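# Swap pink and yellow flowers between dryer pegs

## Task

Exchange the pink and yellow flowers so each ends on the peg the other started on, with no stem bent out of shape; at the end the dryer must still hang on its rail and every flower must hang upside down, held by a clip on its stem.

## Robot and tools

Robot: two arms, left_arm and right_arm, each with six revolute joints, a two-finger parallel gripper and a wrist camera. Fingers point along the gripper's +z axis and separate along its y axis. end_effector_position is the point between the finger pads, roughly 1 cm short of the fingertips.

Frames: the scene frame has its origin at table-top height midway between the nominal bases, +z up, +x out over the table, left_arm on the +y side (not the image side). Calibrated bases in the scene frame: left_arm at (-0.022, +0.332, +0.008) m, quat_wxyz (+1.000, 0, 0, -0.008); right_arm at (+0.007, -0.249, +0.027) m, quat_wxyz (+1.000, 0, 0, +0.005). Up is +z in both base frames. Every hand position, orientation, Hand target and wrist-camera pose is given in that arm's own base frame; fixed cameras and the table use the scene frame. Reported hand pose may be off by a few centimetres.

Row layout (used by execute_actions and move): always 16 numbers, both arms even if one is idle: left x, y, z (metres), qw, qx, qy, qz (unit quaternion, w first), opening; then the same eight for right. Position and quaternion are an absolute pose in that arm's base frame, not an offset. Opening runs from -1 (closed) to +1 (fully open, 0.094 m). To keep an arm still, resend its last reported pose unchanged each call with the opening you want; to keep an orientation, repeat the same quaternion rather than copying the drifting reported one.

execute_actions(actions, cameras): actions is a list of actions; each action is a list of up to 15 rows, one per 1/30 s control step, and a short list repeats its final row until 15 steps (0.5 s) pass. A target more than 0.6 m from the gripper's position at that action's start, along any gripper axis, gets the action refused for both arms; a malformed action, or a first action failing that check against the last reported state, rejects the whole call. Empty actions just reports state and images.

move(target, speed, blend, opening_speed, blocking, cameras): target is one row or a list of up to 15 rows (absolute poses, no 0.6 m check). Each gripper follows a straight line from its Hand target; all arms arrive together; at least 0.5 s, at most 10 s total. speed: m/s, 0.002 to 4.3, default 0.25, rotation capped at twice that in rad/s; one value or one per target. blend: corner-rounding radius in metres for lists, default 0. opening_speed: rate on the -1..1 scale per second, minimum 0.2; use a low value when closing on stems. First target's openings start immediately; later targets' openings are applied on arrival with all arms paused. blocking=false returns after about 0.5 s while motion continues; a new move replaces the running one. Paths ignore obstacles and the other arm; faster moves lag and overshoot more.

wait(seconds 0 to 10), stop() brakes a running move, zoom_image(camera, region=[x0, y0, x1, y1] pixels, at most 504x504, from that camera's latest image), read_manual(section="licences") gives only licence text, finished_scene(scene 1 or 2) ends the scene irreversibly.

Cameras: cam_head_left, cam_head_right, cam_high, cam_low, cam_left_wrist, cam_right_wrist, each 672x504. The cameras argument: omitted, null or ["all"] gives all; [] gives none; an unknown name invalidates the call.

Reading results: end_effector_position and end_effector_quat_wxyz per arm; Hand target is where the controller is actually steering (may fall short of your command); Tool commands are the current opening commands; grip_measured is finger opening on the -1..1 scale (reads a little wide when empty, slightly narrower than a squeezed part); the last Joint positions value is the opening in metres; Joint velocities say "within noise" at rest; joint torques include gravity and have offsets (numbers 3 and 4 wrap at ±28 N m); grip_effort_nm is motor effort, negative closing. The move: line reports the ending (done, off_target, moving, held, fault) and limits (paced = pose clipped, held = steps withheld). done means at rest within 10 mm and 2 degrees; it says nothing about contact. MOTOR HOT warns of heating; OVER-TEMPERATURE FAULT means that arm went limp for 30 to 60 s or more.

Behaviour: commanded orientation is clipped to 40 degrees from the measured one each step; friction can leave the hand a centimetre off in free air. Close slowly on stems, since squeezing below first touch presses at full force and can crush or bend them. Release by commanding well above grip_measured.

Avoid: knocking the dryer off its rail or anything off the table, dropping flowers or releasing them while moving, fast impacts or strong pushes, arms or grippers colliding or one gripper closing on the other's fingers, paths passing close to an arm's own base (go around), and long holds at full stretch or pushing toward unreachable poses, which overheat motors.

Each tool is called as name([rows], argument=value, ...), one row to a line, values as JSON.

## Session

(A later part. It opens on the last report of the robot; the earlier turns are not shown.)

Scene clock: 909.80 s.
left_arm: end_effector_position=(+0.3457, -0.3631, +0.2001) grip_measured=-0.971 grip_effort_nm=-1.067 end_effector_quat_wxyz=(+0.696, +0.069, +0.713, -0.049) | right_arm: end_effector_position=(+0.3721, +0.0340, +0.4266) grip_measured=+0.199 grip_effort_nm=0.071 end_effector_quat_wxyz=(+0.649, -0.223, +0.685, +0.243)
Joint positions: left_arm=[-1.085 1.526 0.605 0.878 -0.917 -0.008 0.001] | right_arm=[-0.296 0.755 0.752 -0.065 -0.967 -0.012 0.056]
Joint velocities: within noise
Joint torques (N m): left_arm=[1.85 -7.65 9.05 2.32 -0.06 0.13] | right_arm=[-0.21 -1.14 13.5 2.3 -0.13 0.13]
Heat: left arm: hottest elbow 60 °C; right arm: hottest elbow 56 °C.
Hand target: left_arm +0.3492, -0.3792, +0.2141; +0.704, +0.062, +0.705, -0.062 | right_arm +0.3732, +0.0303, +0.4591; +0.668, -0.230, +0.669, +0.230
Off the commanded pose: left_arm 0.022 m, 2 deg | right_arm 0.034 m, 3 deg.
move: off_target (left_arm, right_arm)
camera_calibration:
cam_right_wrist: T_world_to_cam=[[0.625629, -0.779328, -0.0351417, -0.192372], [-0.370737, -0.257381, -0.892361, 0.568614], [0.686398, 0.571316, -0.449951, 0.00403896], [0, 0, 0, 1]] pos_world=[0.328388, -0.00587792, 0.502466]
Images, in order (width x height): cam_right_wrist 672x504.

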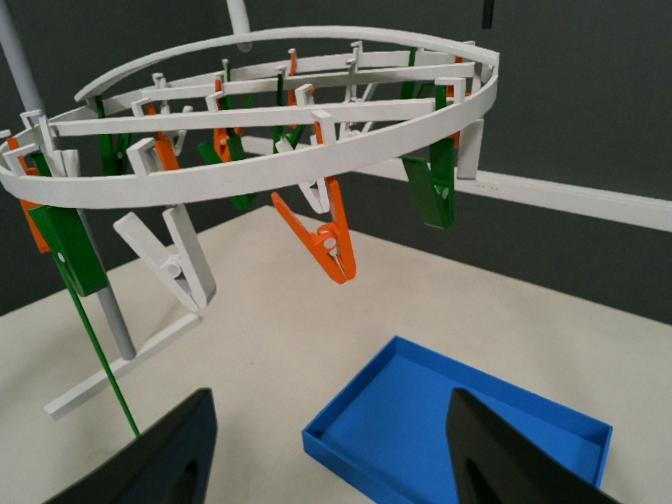

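move(target=[0.35,-0.38,0.214,0.7044,0.0616,0.7044,-0.0616,-1.0,0.385,0.047,0.472,0.6601,-0.2534,0.6601,0.2534,0.2], speed=0.12, cameras=["cam_right_wrist"])

Scene clock: 921.27 s.
left_arm: end_effector_position=(+0.3457, -0.3631, +0.2001) grip_measured=-0.971 grip_effort_nm=-1.067 end_effector_quat_wxyz=(+0.696, +0.069, +0.713, -0.049) | right_arm: end_effector_position=(+0.3804, +0.0437, +0.4378) grip_measured=+0.199 grip_effort_nm=0.071 end_effector_quat_wxyz=(+0.644, -0.241, +0.678, +0.259)
Joint positions: left_arm=[-1.085 1.526 0.605 0.878 -0.917 -0.008 0.001] | right_arm=[-0.27 0.795 0.796 -0.064 -0.992 -0.012 0.056]
Joint velocities: within noise
Joint torques (N m): left_arm=[1.9 -7.65 9.05 2.32 -0.06 0.14] | right_arm=[1.2 -1.08 13.94 2.26 -0.09 0.15]
Heat: left arm: hottest elbow 60 °C; right arm: hottest elbow 58 °C.
Hand target: left_arm +0.3492, -0.3792, +0.2141; +0.704, +0.062, +0.705, -0.062 | right_arm +0.3827, +0.0468, +0.4711; +0.660, -0.253, +0.660, +0.253
Off the commanded pose: left_arm 0.022 m, 2 deg | right_arm 0.035 m, 3 deg.
move: off_target (left_arm, right_arm)
camera_calibration:
cam_right_wrist: T_world_to_cam=[[0.665064, -0.746079, -0.0325037, -0.207334], [-0.352953, -0.275674, -0.894107, 0.578899], [0.658114, 0.606111, -0.446671, 0.00562752], [0, 0, 0, 1]] pos_world=[0.338511, 0.001489, 0.513372]
Images, in order (width x height): cam_right_wrist 672x504.

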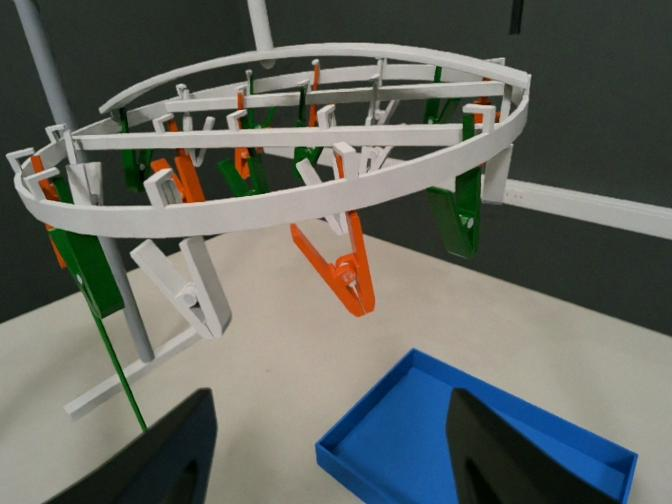

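move(target=[0.35,-0.38,0.214,0.7044,0.0616,0.7044,-0.0616,-1.0,0.444,0.1,0.46,0.6601,-0.2534,0.6601,0.2534,0.3], speed=0.08, cameras=["cam_right_wrist"])

Scene clock: 929.33 s.
left_arm: end_effector_position=(+0.3457, -0.3630, +0.2001) grip_measured=-0.971 grip_effort_nm=-1.067 end_effector_quat_wxyz=(+0.696, +0.069, +0.713, -0.049) | right_arm: end_effector_position=(+0.4368, +0.0956, +0.4245) grip_measured=+0.299 grip_effort_nm=0.076 end_effector_quat_wxyz=(+0.641, -0.245, +0.681, +0.256)
Joint positions: left_arm=[-1.085 1.526 0.605 0.878 -0.917 -0.008 0.001] | right_arm=[-0.058 0.945 0.841 0.037 -0.783 -0.012 0.061]
Joint velocities: within noise
Joint torques (N m): left_arm=[1.85 -7.71 9.06 2.32 -0.06 0.13] | right_arm=[1.38 -4.07 13.97 2.5 0.04 0.14]
Heat: left arm: hottest elbow 60 °C; right arm: hottest elbow 59 °C.
Hand target: left_arm +0.3493, -0.3792, +0.2141; +0.704, +0.062, +0.705, -0.062 | right_arm +0.4415, +0.0994, +0.4592; +0.660, -0.253, +0.660, +0.253
Off the commanded pose: left_arm 0.022 m, 2 deg | right_arm 0.037 m, 3 deg.
move: off_target (left_arm, right_arm)
camera_calibration:
cam_right_wrist: T_world_to_cam=[[0.667231, -0.744395, -0.026071, -0.210216], [-0.356375, -0.288306, -0.88875, 0.60171], [0.654064, 0.602292, -0.45765, -0.0620956], [0, 0, 0, 1]] pos_world=[0.395312, 0.0543927, 0.500871]
Images, in order (width x height): cam_right_wrist 672x504.

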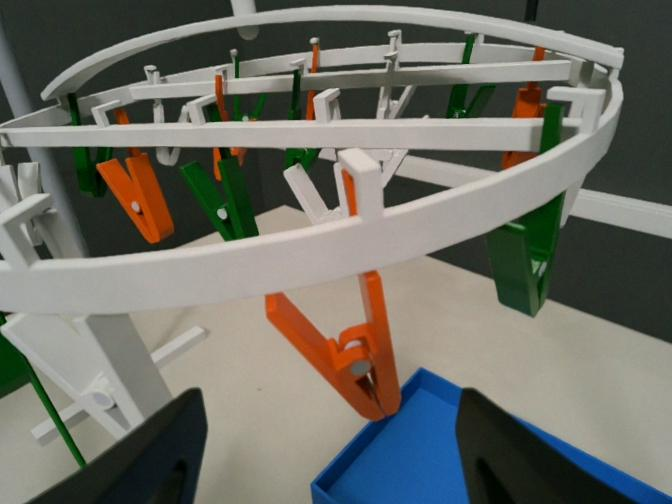

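move(target=[0.35,-0.38,0.214,0.7044,0.0616,0.7044,-0.0616,-1.0,0.4665,0.118,0.465,0.6601,-0.2534,0.6601,0.2534,0.3], speed=0.08, cameras=["cam_right_wrist"])

Scene clock: 933.97 s.
left_arm: end_effector_position=(+0.3457, -0.3630, +0.2001) grip_measured=-0.971 grip_effort_nm=-1.067 end_effector_quat_wxyz=(+0.696, +0.069, +0.713, -0.049) | right_arm: end_effector_position=(+0.4586, +0.1132, +0.4300) grip_measured=+0.299 grip_effort_nm=0.076 end_effector_quat_wxyz=(+0.641, -0.247, +0.681, +0.255)
Joint positions: left_arm=[-1.085 1.526 0.605 0.878 -0.917 -0.008 0.001] | right_arm=[-0.001 1.007 0.892 0.05 -0.727 -0.012 0.061]
Joint velocities: within noise
Joint torques (N m): left_arm=[1.85 -7.71 9.06 2.3 -0.06 0.13] | right_arm=[1.44 -5.07 13.97 2.44 0.02 0.14]
Heat: left arm: hottest elbow 60 °C; right arm: hottest elbow 60 °C.
Hand target: left_arm +0.3493, -0.3792, +0.2141; +0.704, +0.062, +0.705, -0.062 | right_arm +0.4638, +0.1174, +0.4643; +0.660, -0.253, +0.660, +0.254
Off the commanded pose: left_arm 0.022 m, 2 deg | right_arm 0.036 m, 3 deg.
move: off_target (left_arm, right_arm)
camera_calibration:
cam_right_wrist: T_world_to_cam=[[0.667671, -0.744129, -0.0220576, -0.213534], [-0.354603, -0.291837, -0.888306, 0.618847], [0.654578, 0.600918, -0.458721, -0.0840182], [0, 0, 0, 1]] pos_world=[0.417012, 0.0721933, 0.506475]
Images, in order (width x height): cam_right_wrist 672x504.

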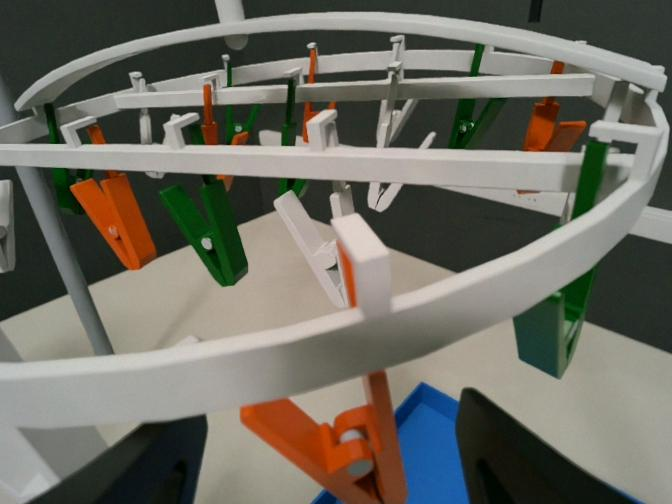

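move(target=[0.35,-0.38,0.214,0.7044,0.0616,0.7044,-0.0616,-1.0,0.4665,0.118,0.465,0.6601,-0.2534,0.6601,0.2534,-0.75], speed=0.08, opening_speed=0.6, cameras=["cam_right_wrist","cam_high","cam_low"])

zoom_image(camera="cam_high", region=[280, 150, 370, 240])

zoom_image(camera="cam_low", region=[260, 120, 360, 195])

Scene clock: 940.03 s.
left_arm: end_effector_position=(+0.3457, -0.3630, +0.2001) grip_measured=-0.971 grip_effort_nm=-1.067 end_effector_quat_wxyz=(+0.696, +0.069, +0.713, -0.049) | right_arm: end_effector_position=(+0.4587, +0.1131, +0.4300) grip_measured=-0.586 grip_effort_nm=-1.009 end_effector_quat_wxyz=(+0.641, -0.247, +0.681, +0.255)
Joint positions: left_arm=[-1.085 1.526 0.605 0.878 -0.917 -0.008 0.001] | right_arm=[-0.001 1.007 0.892 0.05 -0.726 -0.012 0.019]
Joint velocities: within noise
Joint torques (N m): left_arm=[1.9 -7.71 9.07 2.32 -0.06 0.14] | right_arm=[1.32 -5.19 13.98 2.54 0 0.15]
Heat: left arm: hottest elbow 60 °C; right arm: hottest elbow 61 °C.
Hand target: left_arm +0.3493, -0.3792, +0.2141; +0.704, +0.062, +0.705, -0.062 | right_arm +0.4640, +0.1174, +0.4643; +0.660, -0.253, +0.660, +0.253
Off the commanded pose: left_arm 0.022 m, 2 deg | right_arm 0.036 m, 3 deg.
move: off_target (left_arm, right_arm)
camera_calibration:
cam_right_wrist: T_world_to_cam=[[0.667086, -0.744654, -0.0220406, -0.213403], [-0.35481, -0.291558, -0.888315, 0.618924], [0.655062, 0.600403, -0.458705, -0.0841959], [0, 0, 0, 1]] pos_world=[0.417112, 0.0720923, 0.506475]
Images, in order (width x height): cam_high 672x504, cam_low 672x504, cam_right_wrist 672x504.

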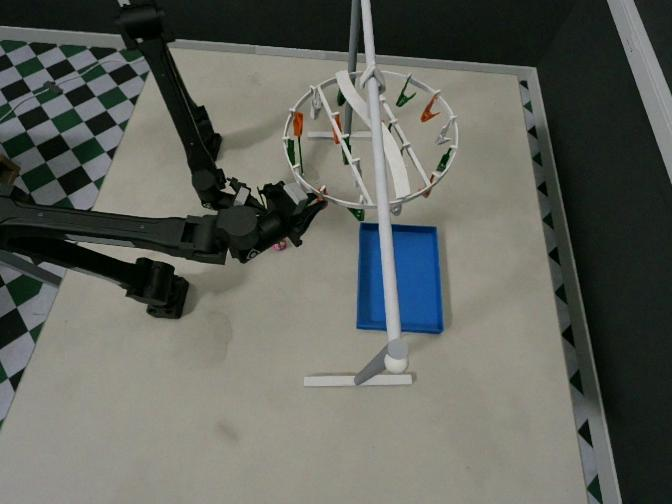

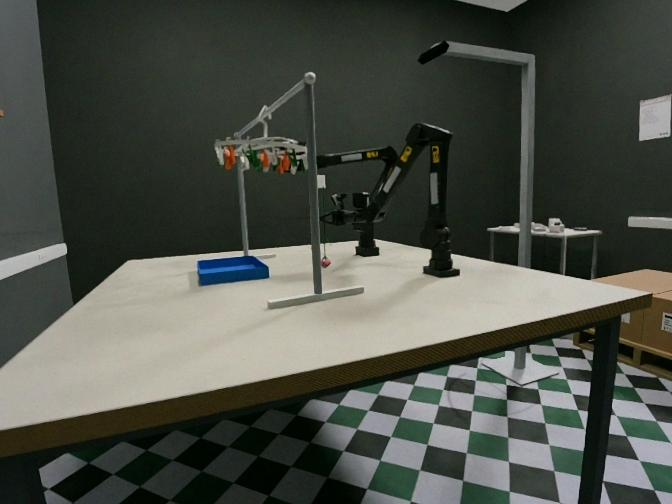

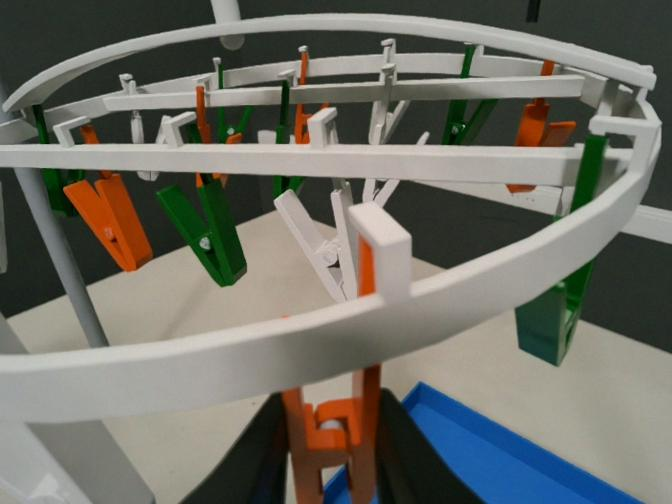

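Scaled by 5.600 from the camera's 672x504 image, which has a finer 960x720 frame.

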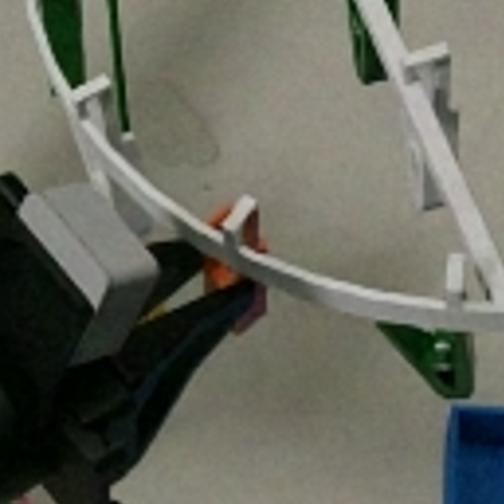

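Scaled by 5.040 from the camera's 672x504 image, which has a finer 960x720 frame.

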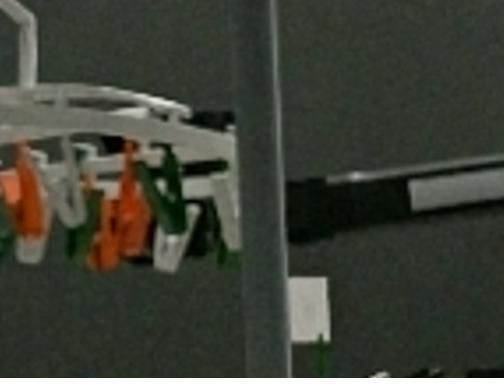

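move(target=[0.45,-0.425,0.215,0.7044,0.0616,0.7044,-0.0616,-1.0,0.4665,0.118,0.465,0.6601,-0.2534,0.6601,0.2534,-0.75], speed=0.12, cameras=["cam_high","cam_low","cam_head_left","cam_head_right","cam_left_wrist"])

zoom_image(camera="cam_high", region=[280, 150, 370, 260])

zoom_image(camera="cam_low", region=[250, 120, 370, 280])

Scene clock: 948.90 s.
left_arm: end_effector_position=(+0.4376, -0.4152, +0.2057) grip_measured=-0.971 grip_effort_nm=-1.067 end_effector_quat_wxyz=(+0.699, +0.066, +0.709, -0.061) | right_arm: end_effector_position=(+0.4587, +0.1131, +0.4300) grip_measured=-0.588 grip_effort_nm=-1.033 end_effector_quat_wxyz=(+0.641, -0.247, +0.681, +0.255)
Joint positions: left_arm=[-0.96 1.711 0.864 0.827 -0.781 -0.008 0.001] | right_arm=[-0.001 1.007 0.892 0.05 -0.726 -0.012 0.019]
Joint velocities: within noise
Joint torques (N m): left_arm=[3.14 -10.7 9.62 1.5 0.13 0.15] | right_arm=[1.38 -4.95 14.04 2.5 -0.01 0.15]
Heat: left arm: hottest elbow 60 °C; right arm: hottest elbow 63 °C.
Hand target: left_arm +0.4493, -0.4243, +0.2151; +0.704, +0.062, +0.704, -0.062 | right_arm +0.4640, +0.1174, +0.4643; +0.660, -0.253, +0.660, +0.253
Off the commanded pose: left_arm 0.018 m, 1 deg | right_arm 0.036 m, 3 deg.
move: off_target (left_arm, right_arm)
camera_calibration:
cam_left_wrist: T_world_to_cam=[[-0.173532, -0.984629, -0.0198164, -0.32887], [-0.424087, 0.0928717, -0.900847, 0.448089], [0.88884, -0.147922, -0.433684, -0.270774], [0, 0, 0, 1]] pos_world=[0.373634, -0.405483, 0.279712]
Images, in order (width x height): cam_head_left 672x504, cam_head_right 672x504, cam_high 672x504, cam_low 672x504, cam_left_wrist 672x504.

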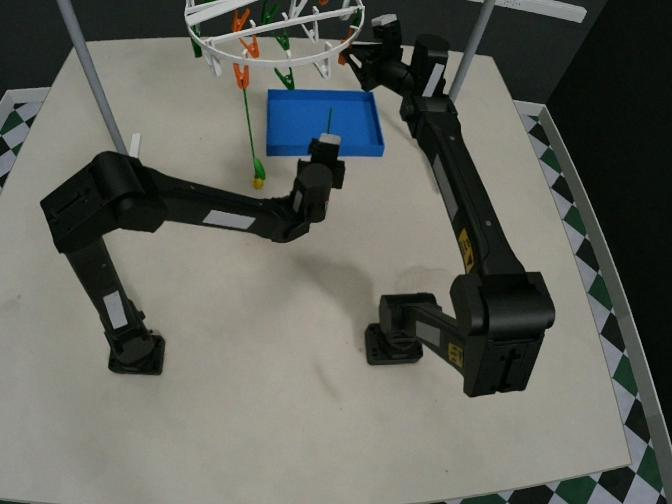

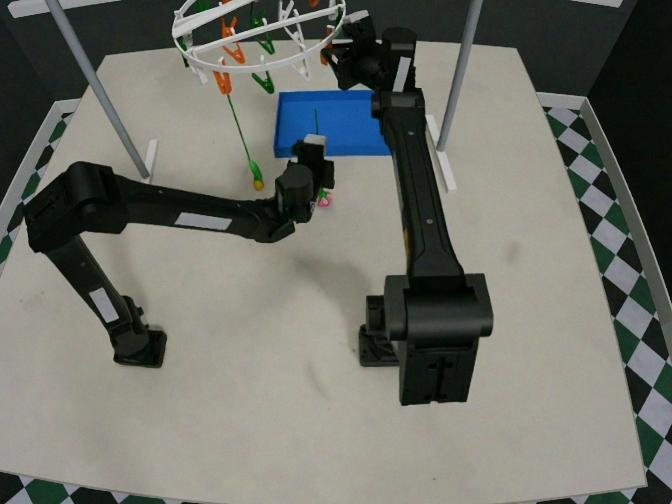

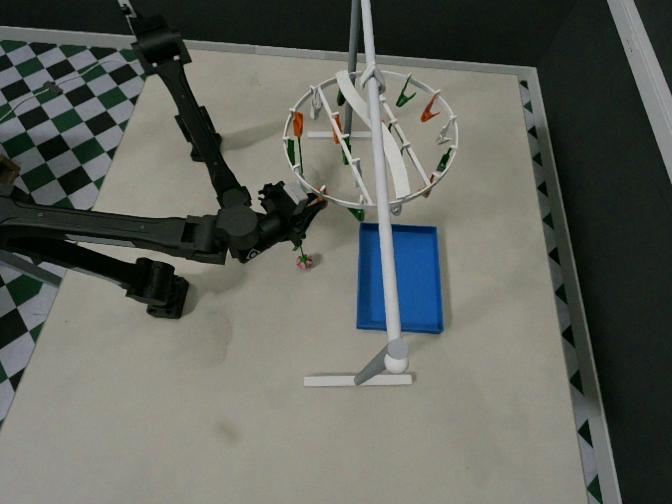

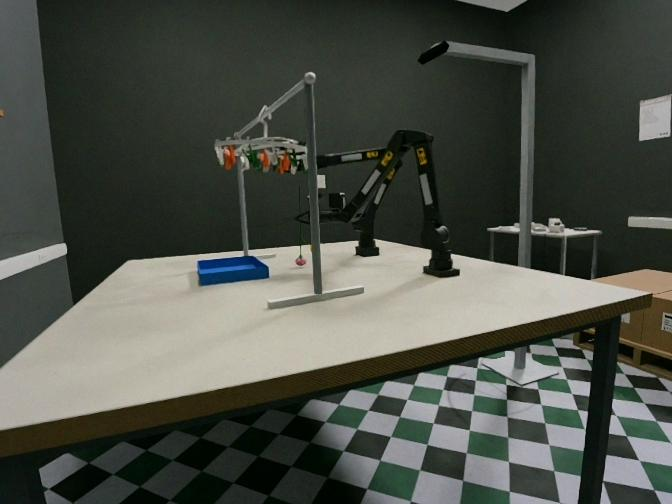

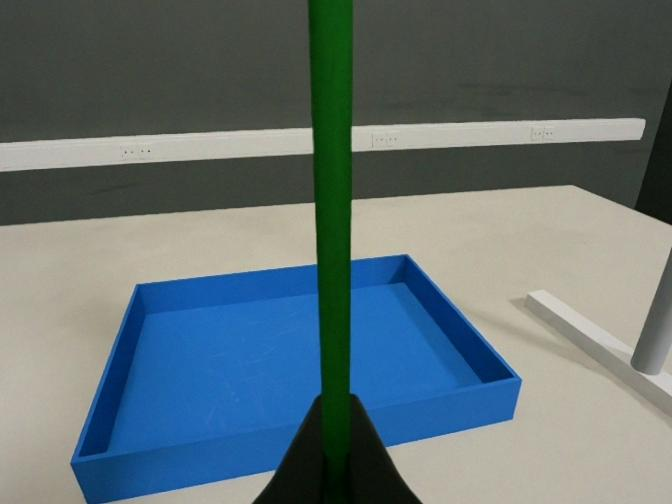

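Scaled by 4.582 from the camera's 672x504 image, which has a finer 960x720 frame.

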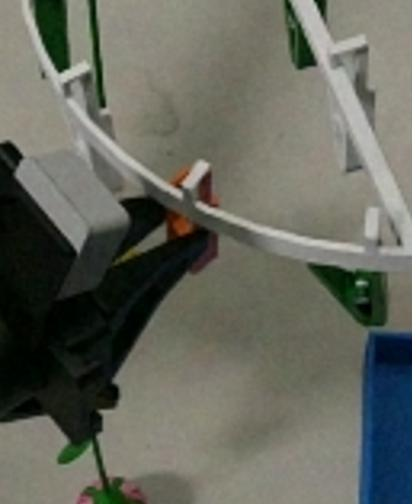

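Scaled by 3.150 from the camera's 672x504 image, which has a finer 960x720 frame.

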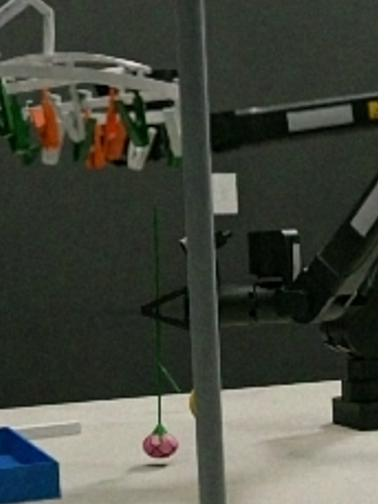

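move(target=[0.487,-0.436,0.22,0.7044,0.0616,0.7044,-0.0616,-1.0,0.4665,0.118,0.465,0.6601,-0.2534,0.6601,0.2534,-0.75], speed=0.1, cameras=["cam_high","cam_low","cam_head_left","cam_head_right"])

zoom_image(camera="cam_high", region=[280, 150, 370, 260])

zoom_image(camera="cam_low", region=[250, 120, 370, 280])

zoom_image(camera="cam_head_left", region=[290, 30, 400, 190])

zoom_image(camera="cam_head_right", region=[270, 30, 380, 190])

Scene clock: 964.43 s.
left_arm: end_effector_position=(+0.4747, -0.4259, +0.2101) grip_measured=-0.971 grip_effort_nm=-1.062 end_effector_quat_wxyz=(+0.699, +0.065, +0.710, -0.060) | right_arm: end_effector_position=(+0.4587, +0.1131, +0.4300) grip_measured=-0.588 grip_effort_nm=-1.033 end_effector_quat_wxyz=(+0.641, -0.247, +0.681, +0.255)
Joint positions: left_arm=[-0.912 1.762 0.959 0.782 -0.735 -0.008 0.001] | right_arm=[-0.001 1.007 0.892 0.05 -0.726 -0.012 0.019]
Joint velocities: within noise
Joint torques (N m): left_arm=[2.96 -11.52 9.92 1.48 0.12 0.15] | right_arm=[1.44 -5.07 14.04 2.55 0.02 0.15]
Heat: left arm: hottest elbow 61 °C; right arm: hottest elbow 65 °C.
Hand target: left_arm +0.4862, -0.4353, +0.2202; +0.705, +0.062, +0.704, -0.062 | right_arm +0.4640, +0.1174, +0.4643; +0.660, -0.253, +0.660, +0.253
Off the commanded pose: left_arm 0.019 m, 1 deg | right_arm 0.036 m, 3 deg.
move: off_target (left_arm, right_arm)
Images, in order (width x height): cam_head_left 672x504, cam_head_right 672x504, cam_high 672x504, cam_low 672x504.

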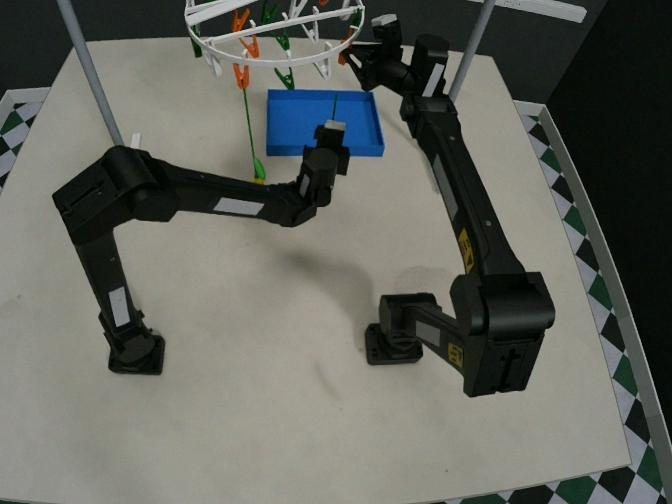

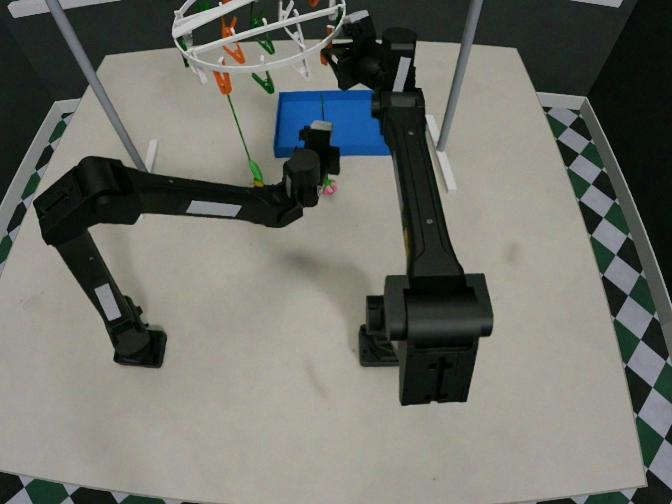

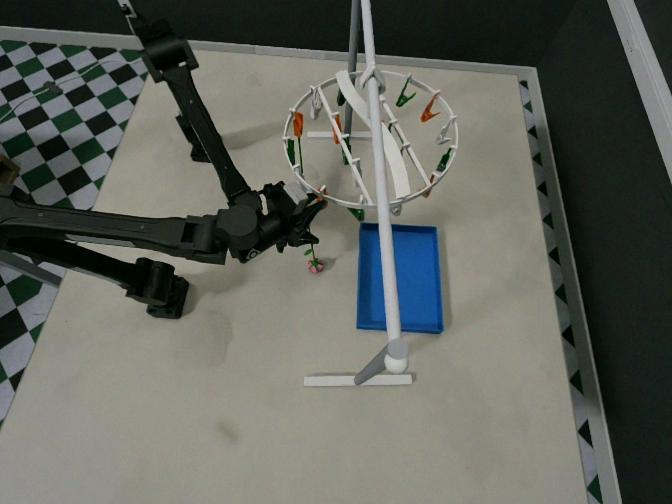

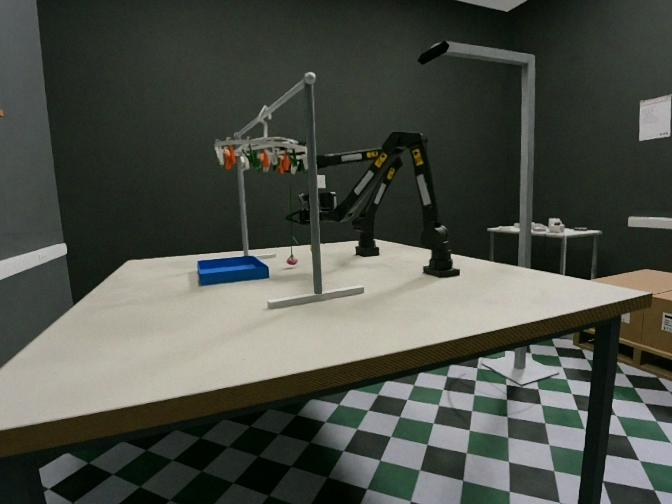

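Scaled by 4.582 from the camera's 672x504 image, which has a finer 960x720 frame.

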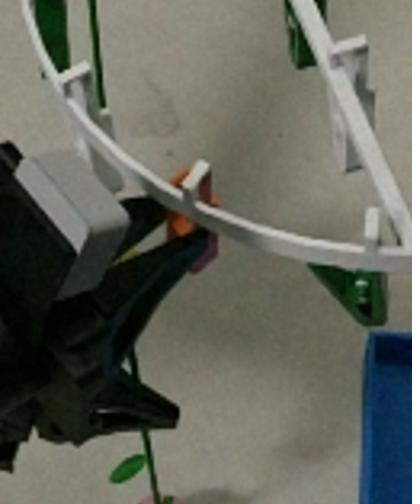

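Scaled by 3.150 from the camera's 672x504 image, which has a finer 960x720 frame.

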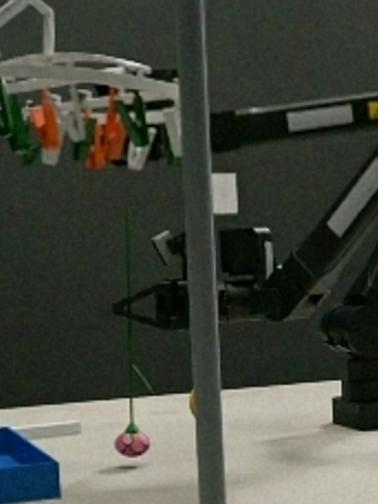

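Scaled by 3.150 from the camera's 672x504 image, which has a finer 960x720 frame.

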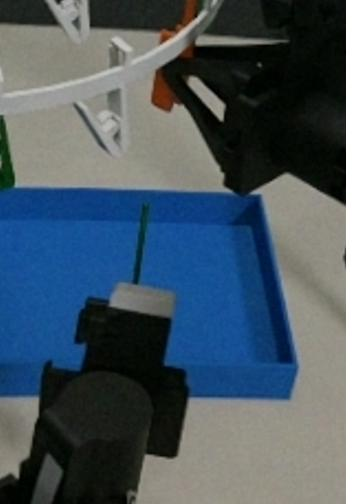

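Scaled by 3.150 from the camera's 672x504 image, which has a finer 960x720 frame.

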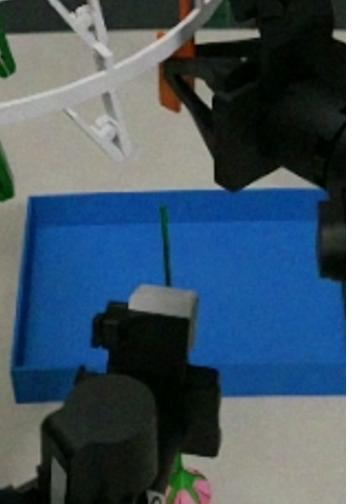

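zoom_image(camera="cam_low", region=[250, 130, 310, 190])

Scaled by 8.400 from the camera's 672x504 image, which has a finer 960x720 frame.

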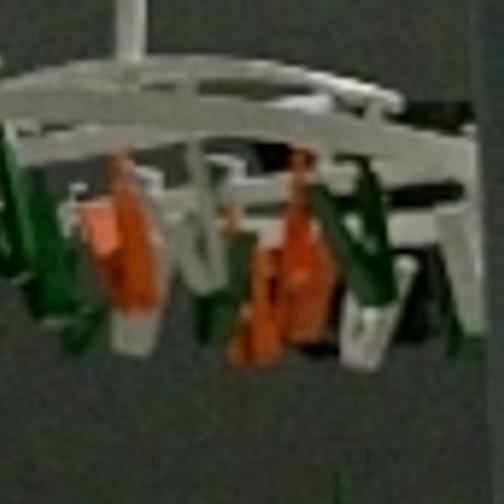

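move(target=[0.522,-0.444,0.23,0.7044,0.0616,0.7044,-0.0616,-1.0,0.4665,0.118,0.465,0.6601,-0.2534,0.6601,0.2534,-0.75], speed=0.1, cameras=["cam_high","cam_low","cam_head_left","cam_head_right"])

zoom_image(camera="cam_high", region=[290, 170, 360, 260])

zoom_image(camera="cam_low", region=[250, 130, 310, 200])

zoom_image(camera="cam_head_left", region=[310, 30, 380, 120])

zoom_image(camera="cam_head_right", region=[290, 30, 360, 120])

Scene clock: 977.47 s.
left_arm: end_effector_position=(+0.5093, -0.4343, +0.2189) grip_measured=-0.971 grip_effort_nm=-1.062 end_effector_quat_wxyz=(+0.698, +0.065, +0.710, -0.060) | right_arm: end_effector_position=(+0.4587, +0.1131, +0.4300) grip_measured=-0.588 grip_effort_nm=-1.028 end_effector_quat_wxyz=(+0.641, -0.247, +0.681, +0.255)
Joint positions: left_arm=[-0.87 1.8 1.052 0.725 -0.693 -0.008 0.001] | right_arm=[-0.001 1.007 0.892 0.05 -0.726 -0.012 0.019]
Joint velocities: within noise
Joint torques (N m): left_arm=[2.96 -12.51 10.5 1.65 0.13 0.15] | right_arm=[1.26 -5.01 14.06 2.48 0.01 0.15]
Heat: left arm: hottest elbow 62 °C; right arm: hottest elbow 66 °C.
Hand target: left_arm +0.5211, -0.4432, +0.2301; +0.704, +0.062, +0.704, -0.062 | right_arm +0.4640, +0.1174, +0.4643; +0.660, -0.253, +0.660, +0.253
Off the commanded pose: left_arm 0.019 m, 1 deg | right_arm 0.036 m, 3 deg.
move: off_target (left_arm, right_arm)
Images, in order (width x height): cam_head_left 672x504, cam_head_right 672x504, cam_high 672x504, cam_low 672x504.

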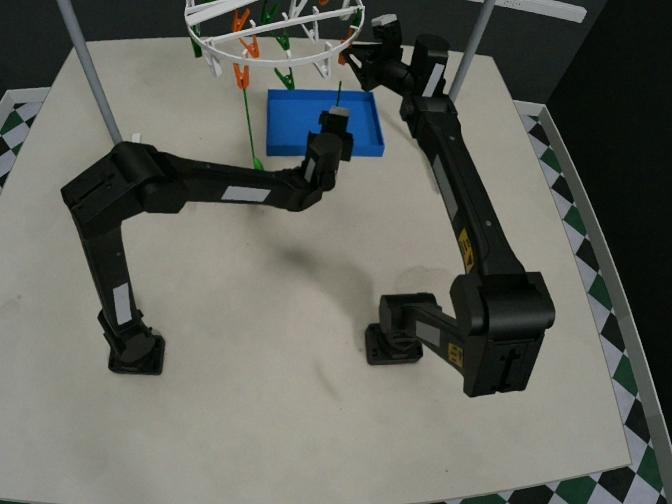

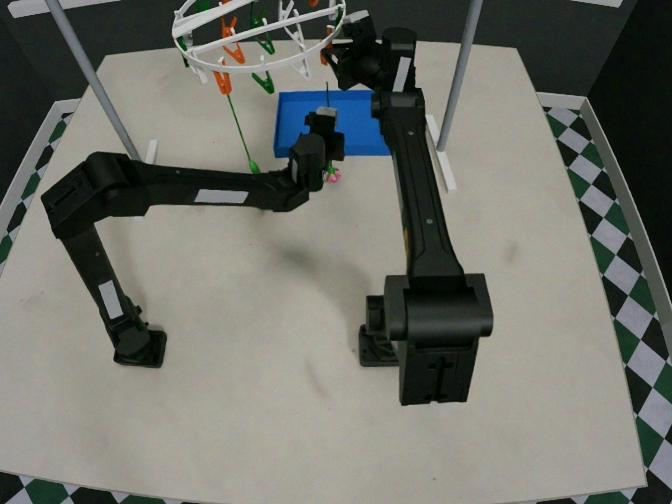

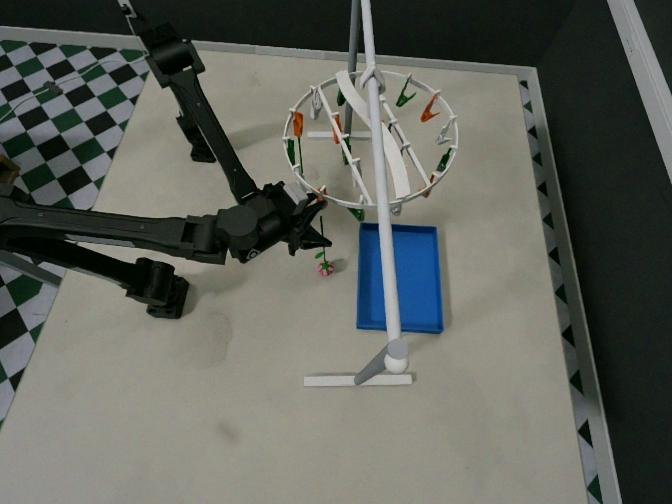

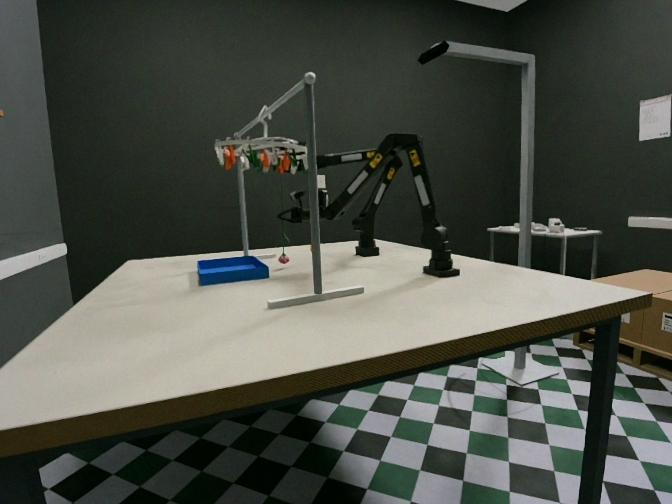

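Scaled by 5.600 from the camera's 672x504 image, which has a finer 960x720 frame.

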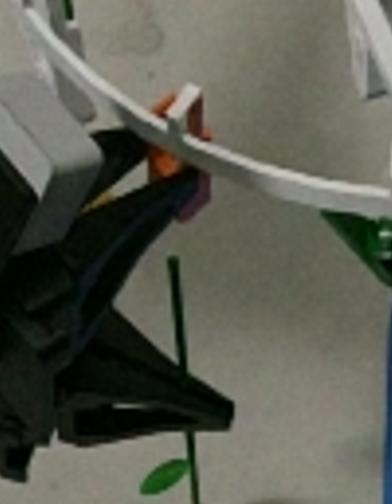

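Scaled by 7.200 from the camera's 672x504 image, which has a finer 960x720 frame.

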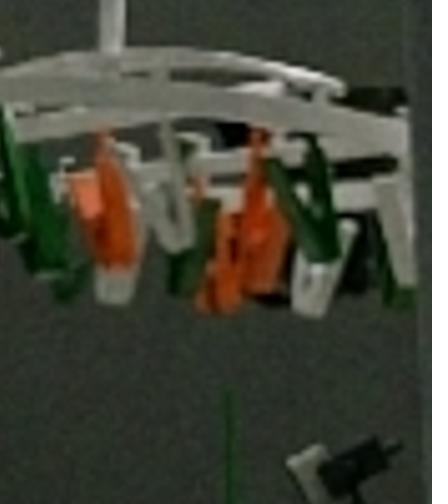

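Scaled by 5.600 from the camera's 672x504 image, which has a finer 960x720 frame.

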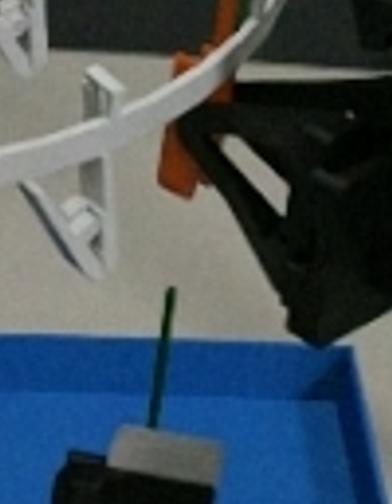

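Scaled by 5.600 from the camera's 672x504 image, which has a finer 960x720 frame.

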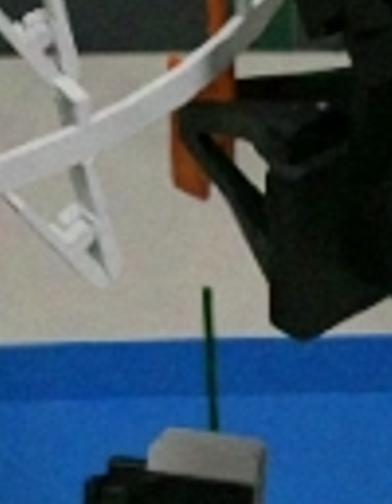

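move(target=[0.526,-0.448,0.268,0.7044,0.0616,0.7044,-0.0616,-1.0,0.4665,0.118,0.465,0.6601,-0.2534,0.6601,0.2534,-0.75], speed=0.08, cameras=["cam_high","cam_low","cam_head_left","cam_head_right"])

zoom_image(camera="cam_high", region=[290, 170, 360, 260])

zoom_image(camera="cam_low", region=[250, 130, 310, 200])

zoom_image(camera="cam_head_left", region=[310, 30, 380, 120])

zoom_image(camera="cam_head_right", region=[290, 30, 360, 120])

Scene clock: 992.53 s.
left_arm: end_effector_position=(+0.5155, -0.4418, +0.2322) grip_measured=-0.971 grip_effort_nm=-1.062 end_effector_quat_wxyz=(+0.689, +0.075, +0.719, -0.051) | right_arm: end_effector_position=(+0.4587, +0.1131, +0.4300) grip_measured=-0.588 grip_effort_nm=-1.028 end_effector_quat_wxyz=(+0.641, -0.247, +0.681, +0.255)
Joint positions: left_arm=[-0.87 1.784 1.098 0.626 -0.692 -0.008 0.001] | right_arm=[-0.001 1.007 0.892 0.05 -0.726 -0.012 0.019]
Joint velocities: within noise
Joint torques (N m): left_arm=[3.02 -15.44 10.8 1.65 0.11 0.15] | right_arm=[1.44 -5.01 14.04 2.5 0.01 0.16]
Heat: left arm: hottest elbow 60 °C; right arm: hottest elbow 67 °C.
Hand target: left_arm +0.5244, -0.4465, +0.2682; +0.705, +0.062, +0.704, -0.062 | right_arm +0.4640, +0.1174, +0.4643; +0.660, -0.253, +0.660, +0.253
Off the commanded pose: left_arm 0.038 m, 3 deg | right_arm 0.036 m, 3 deg.
move: off_target (left_arm, right_arm)
Images, in order (width x height): cam_head_left 672x504, cam_head_right 672x504, cam_high 672x504, cam_low 672x504.

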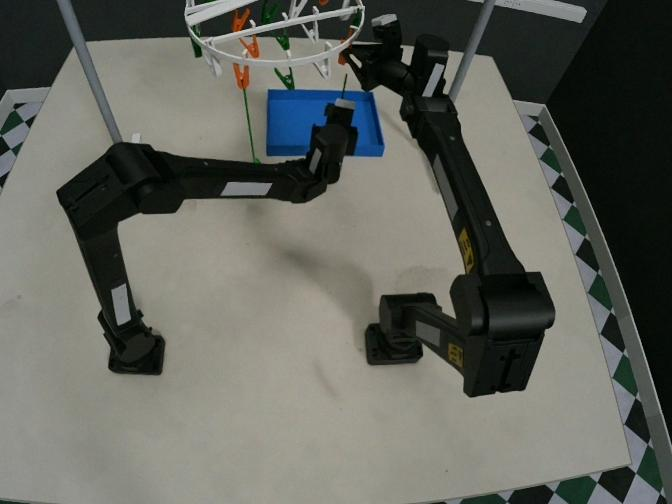

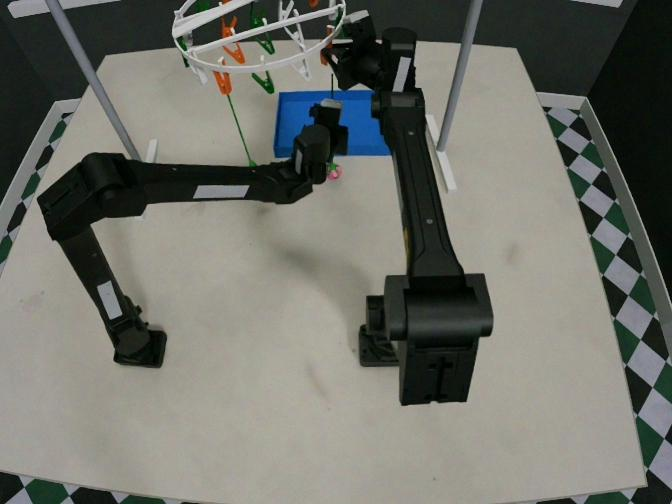

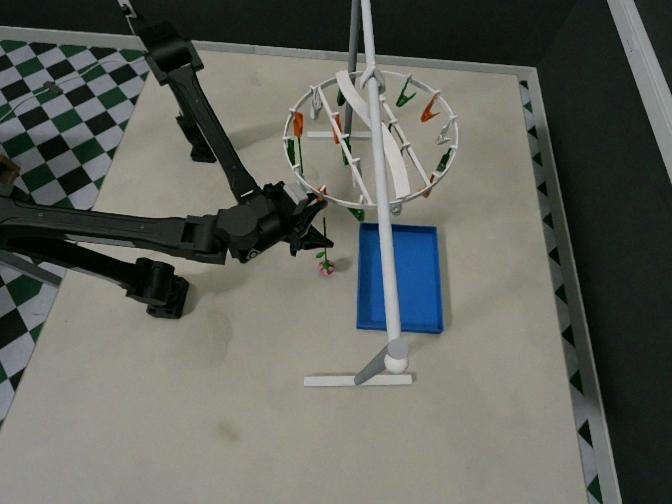

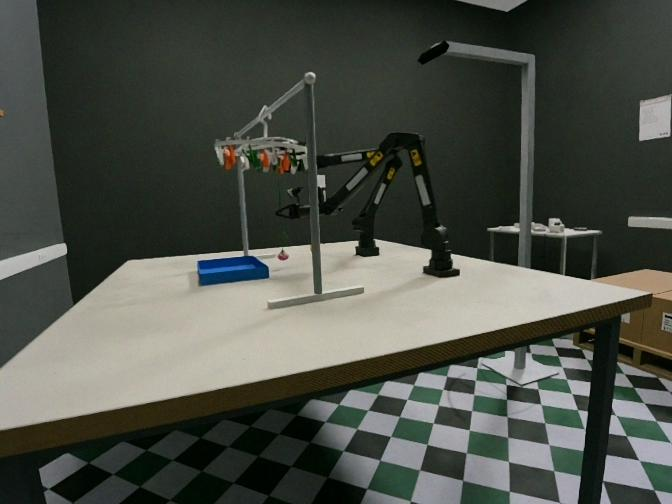

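Scaled by 5.600 from the camera's 672x504 image, which has a finer 960x720 frame.

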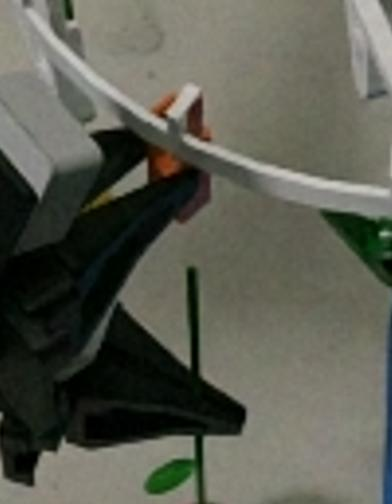

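Scaled by 7.200 from the camera's 672x504 image, which has a finer 960x720 frame.

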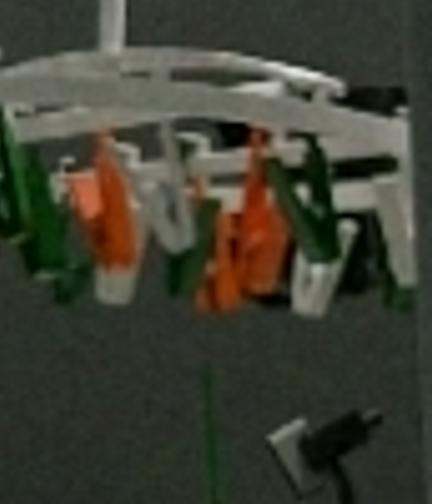

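Scaled by 5.600 from the camera's 672x504 image, which has a finer 960x720 frame.

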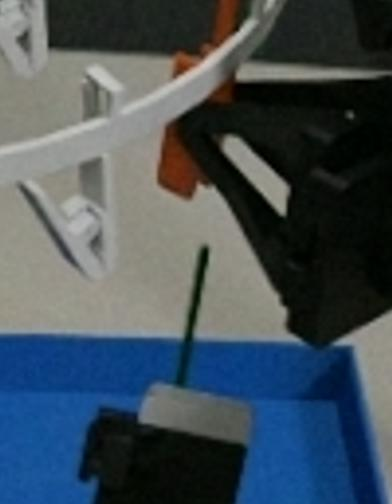

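Scaled by 5.600 from the camera's 672x504 image, which has a finer 960x720 frame.

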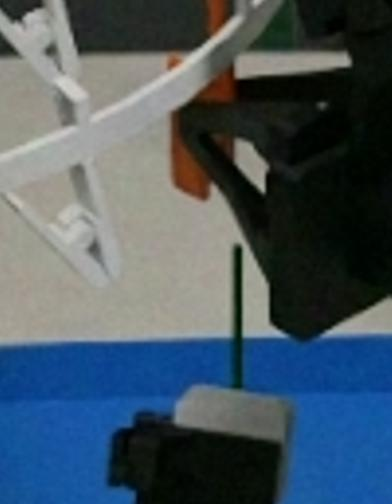

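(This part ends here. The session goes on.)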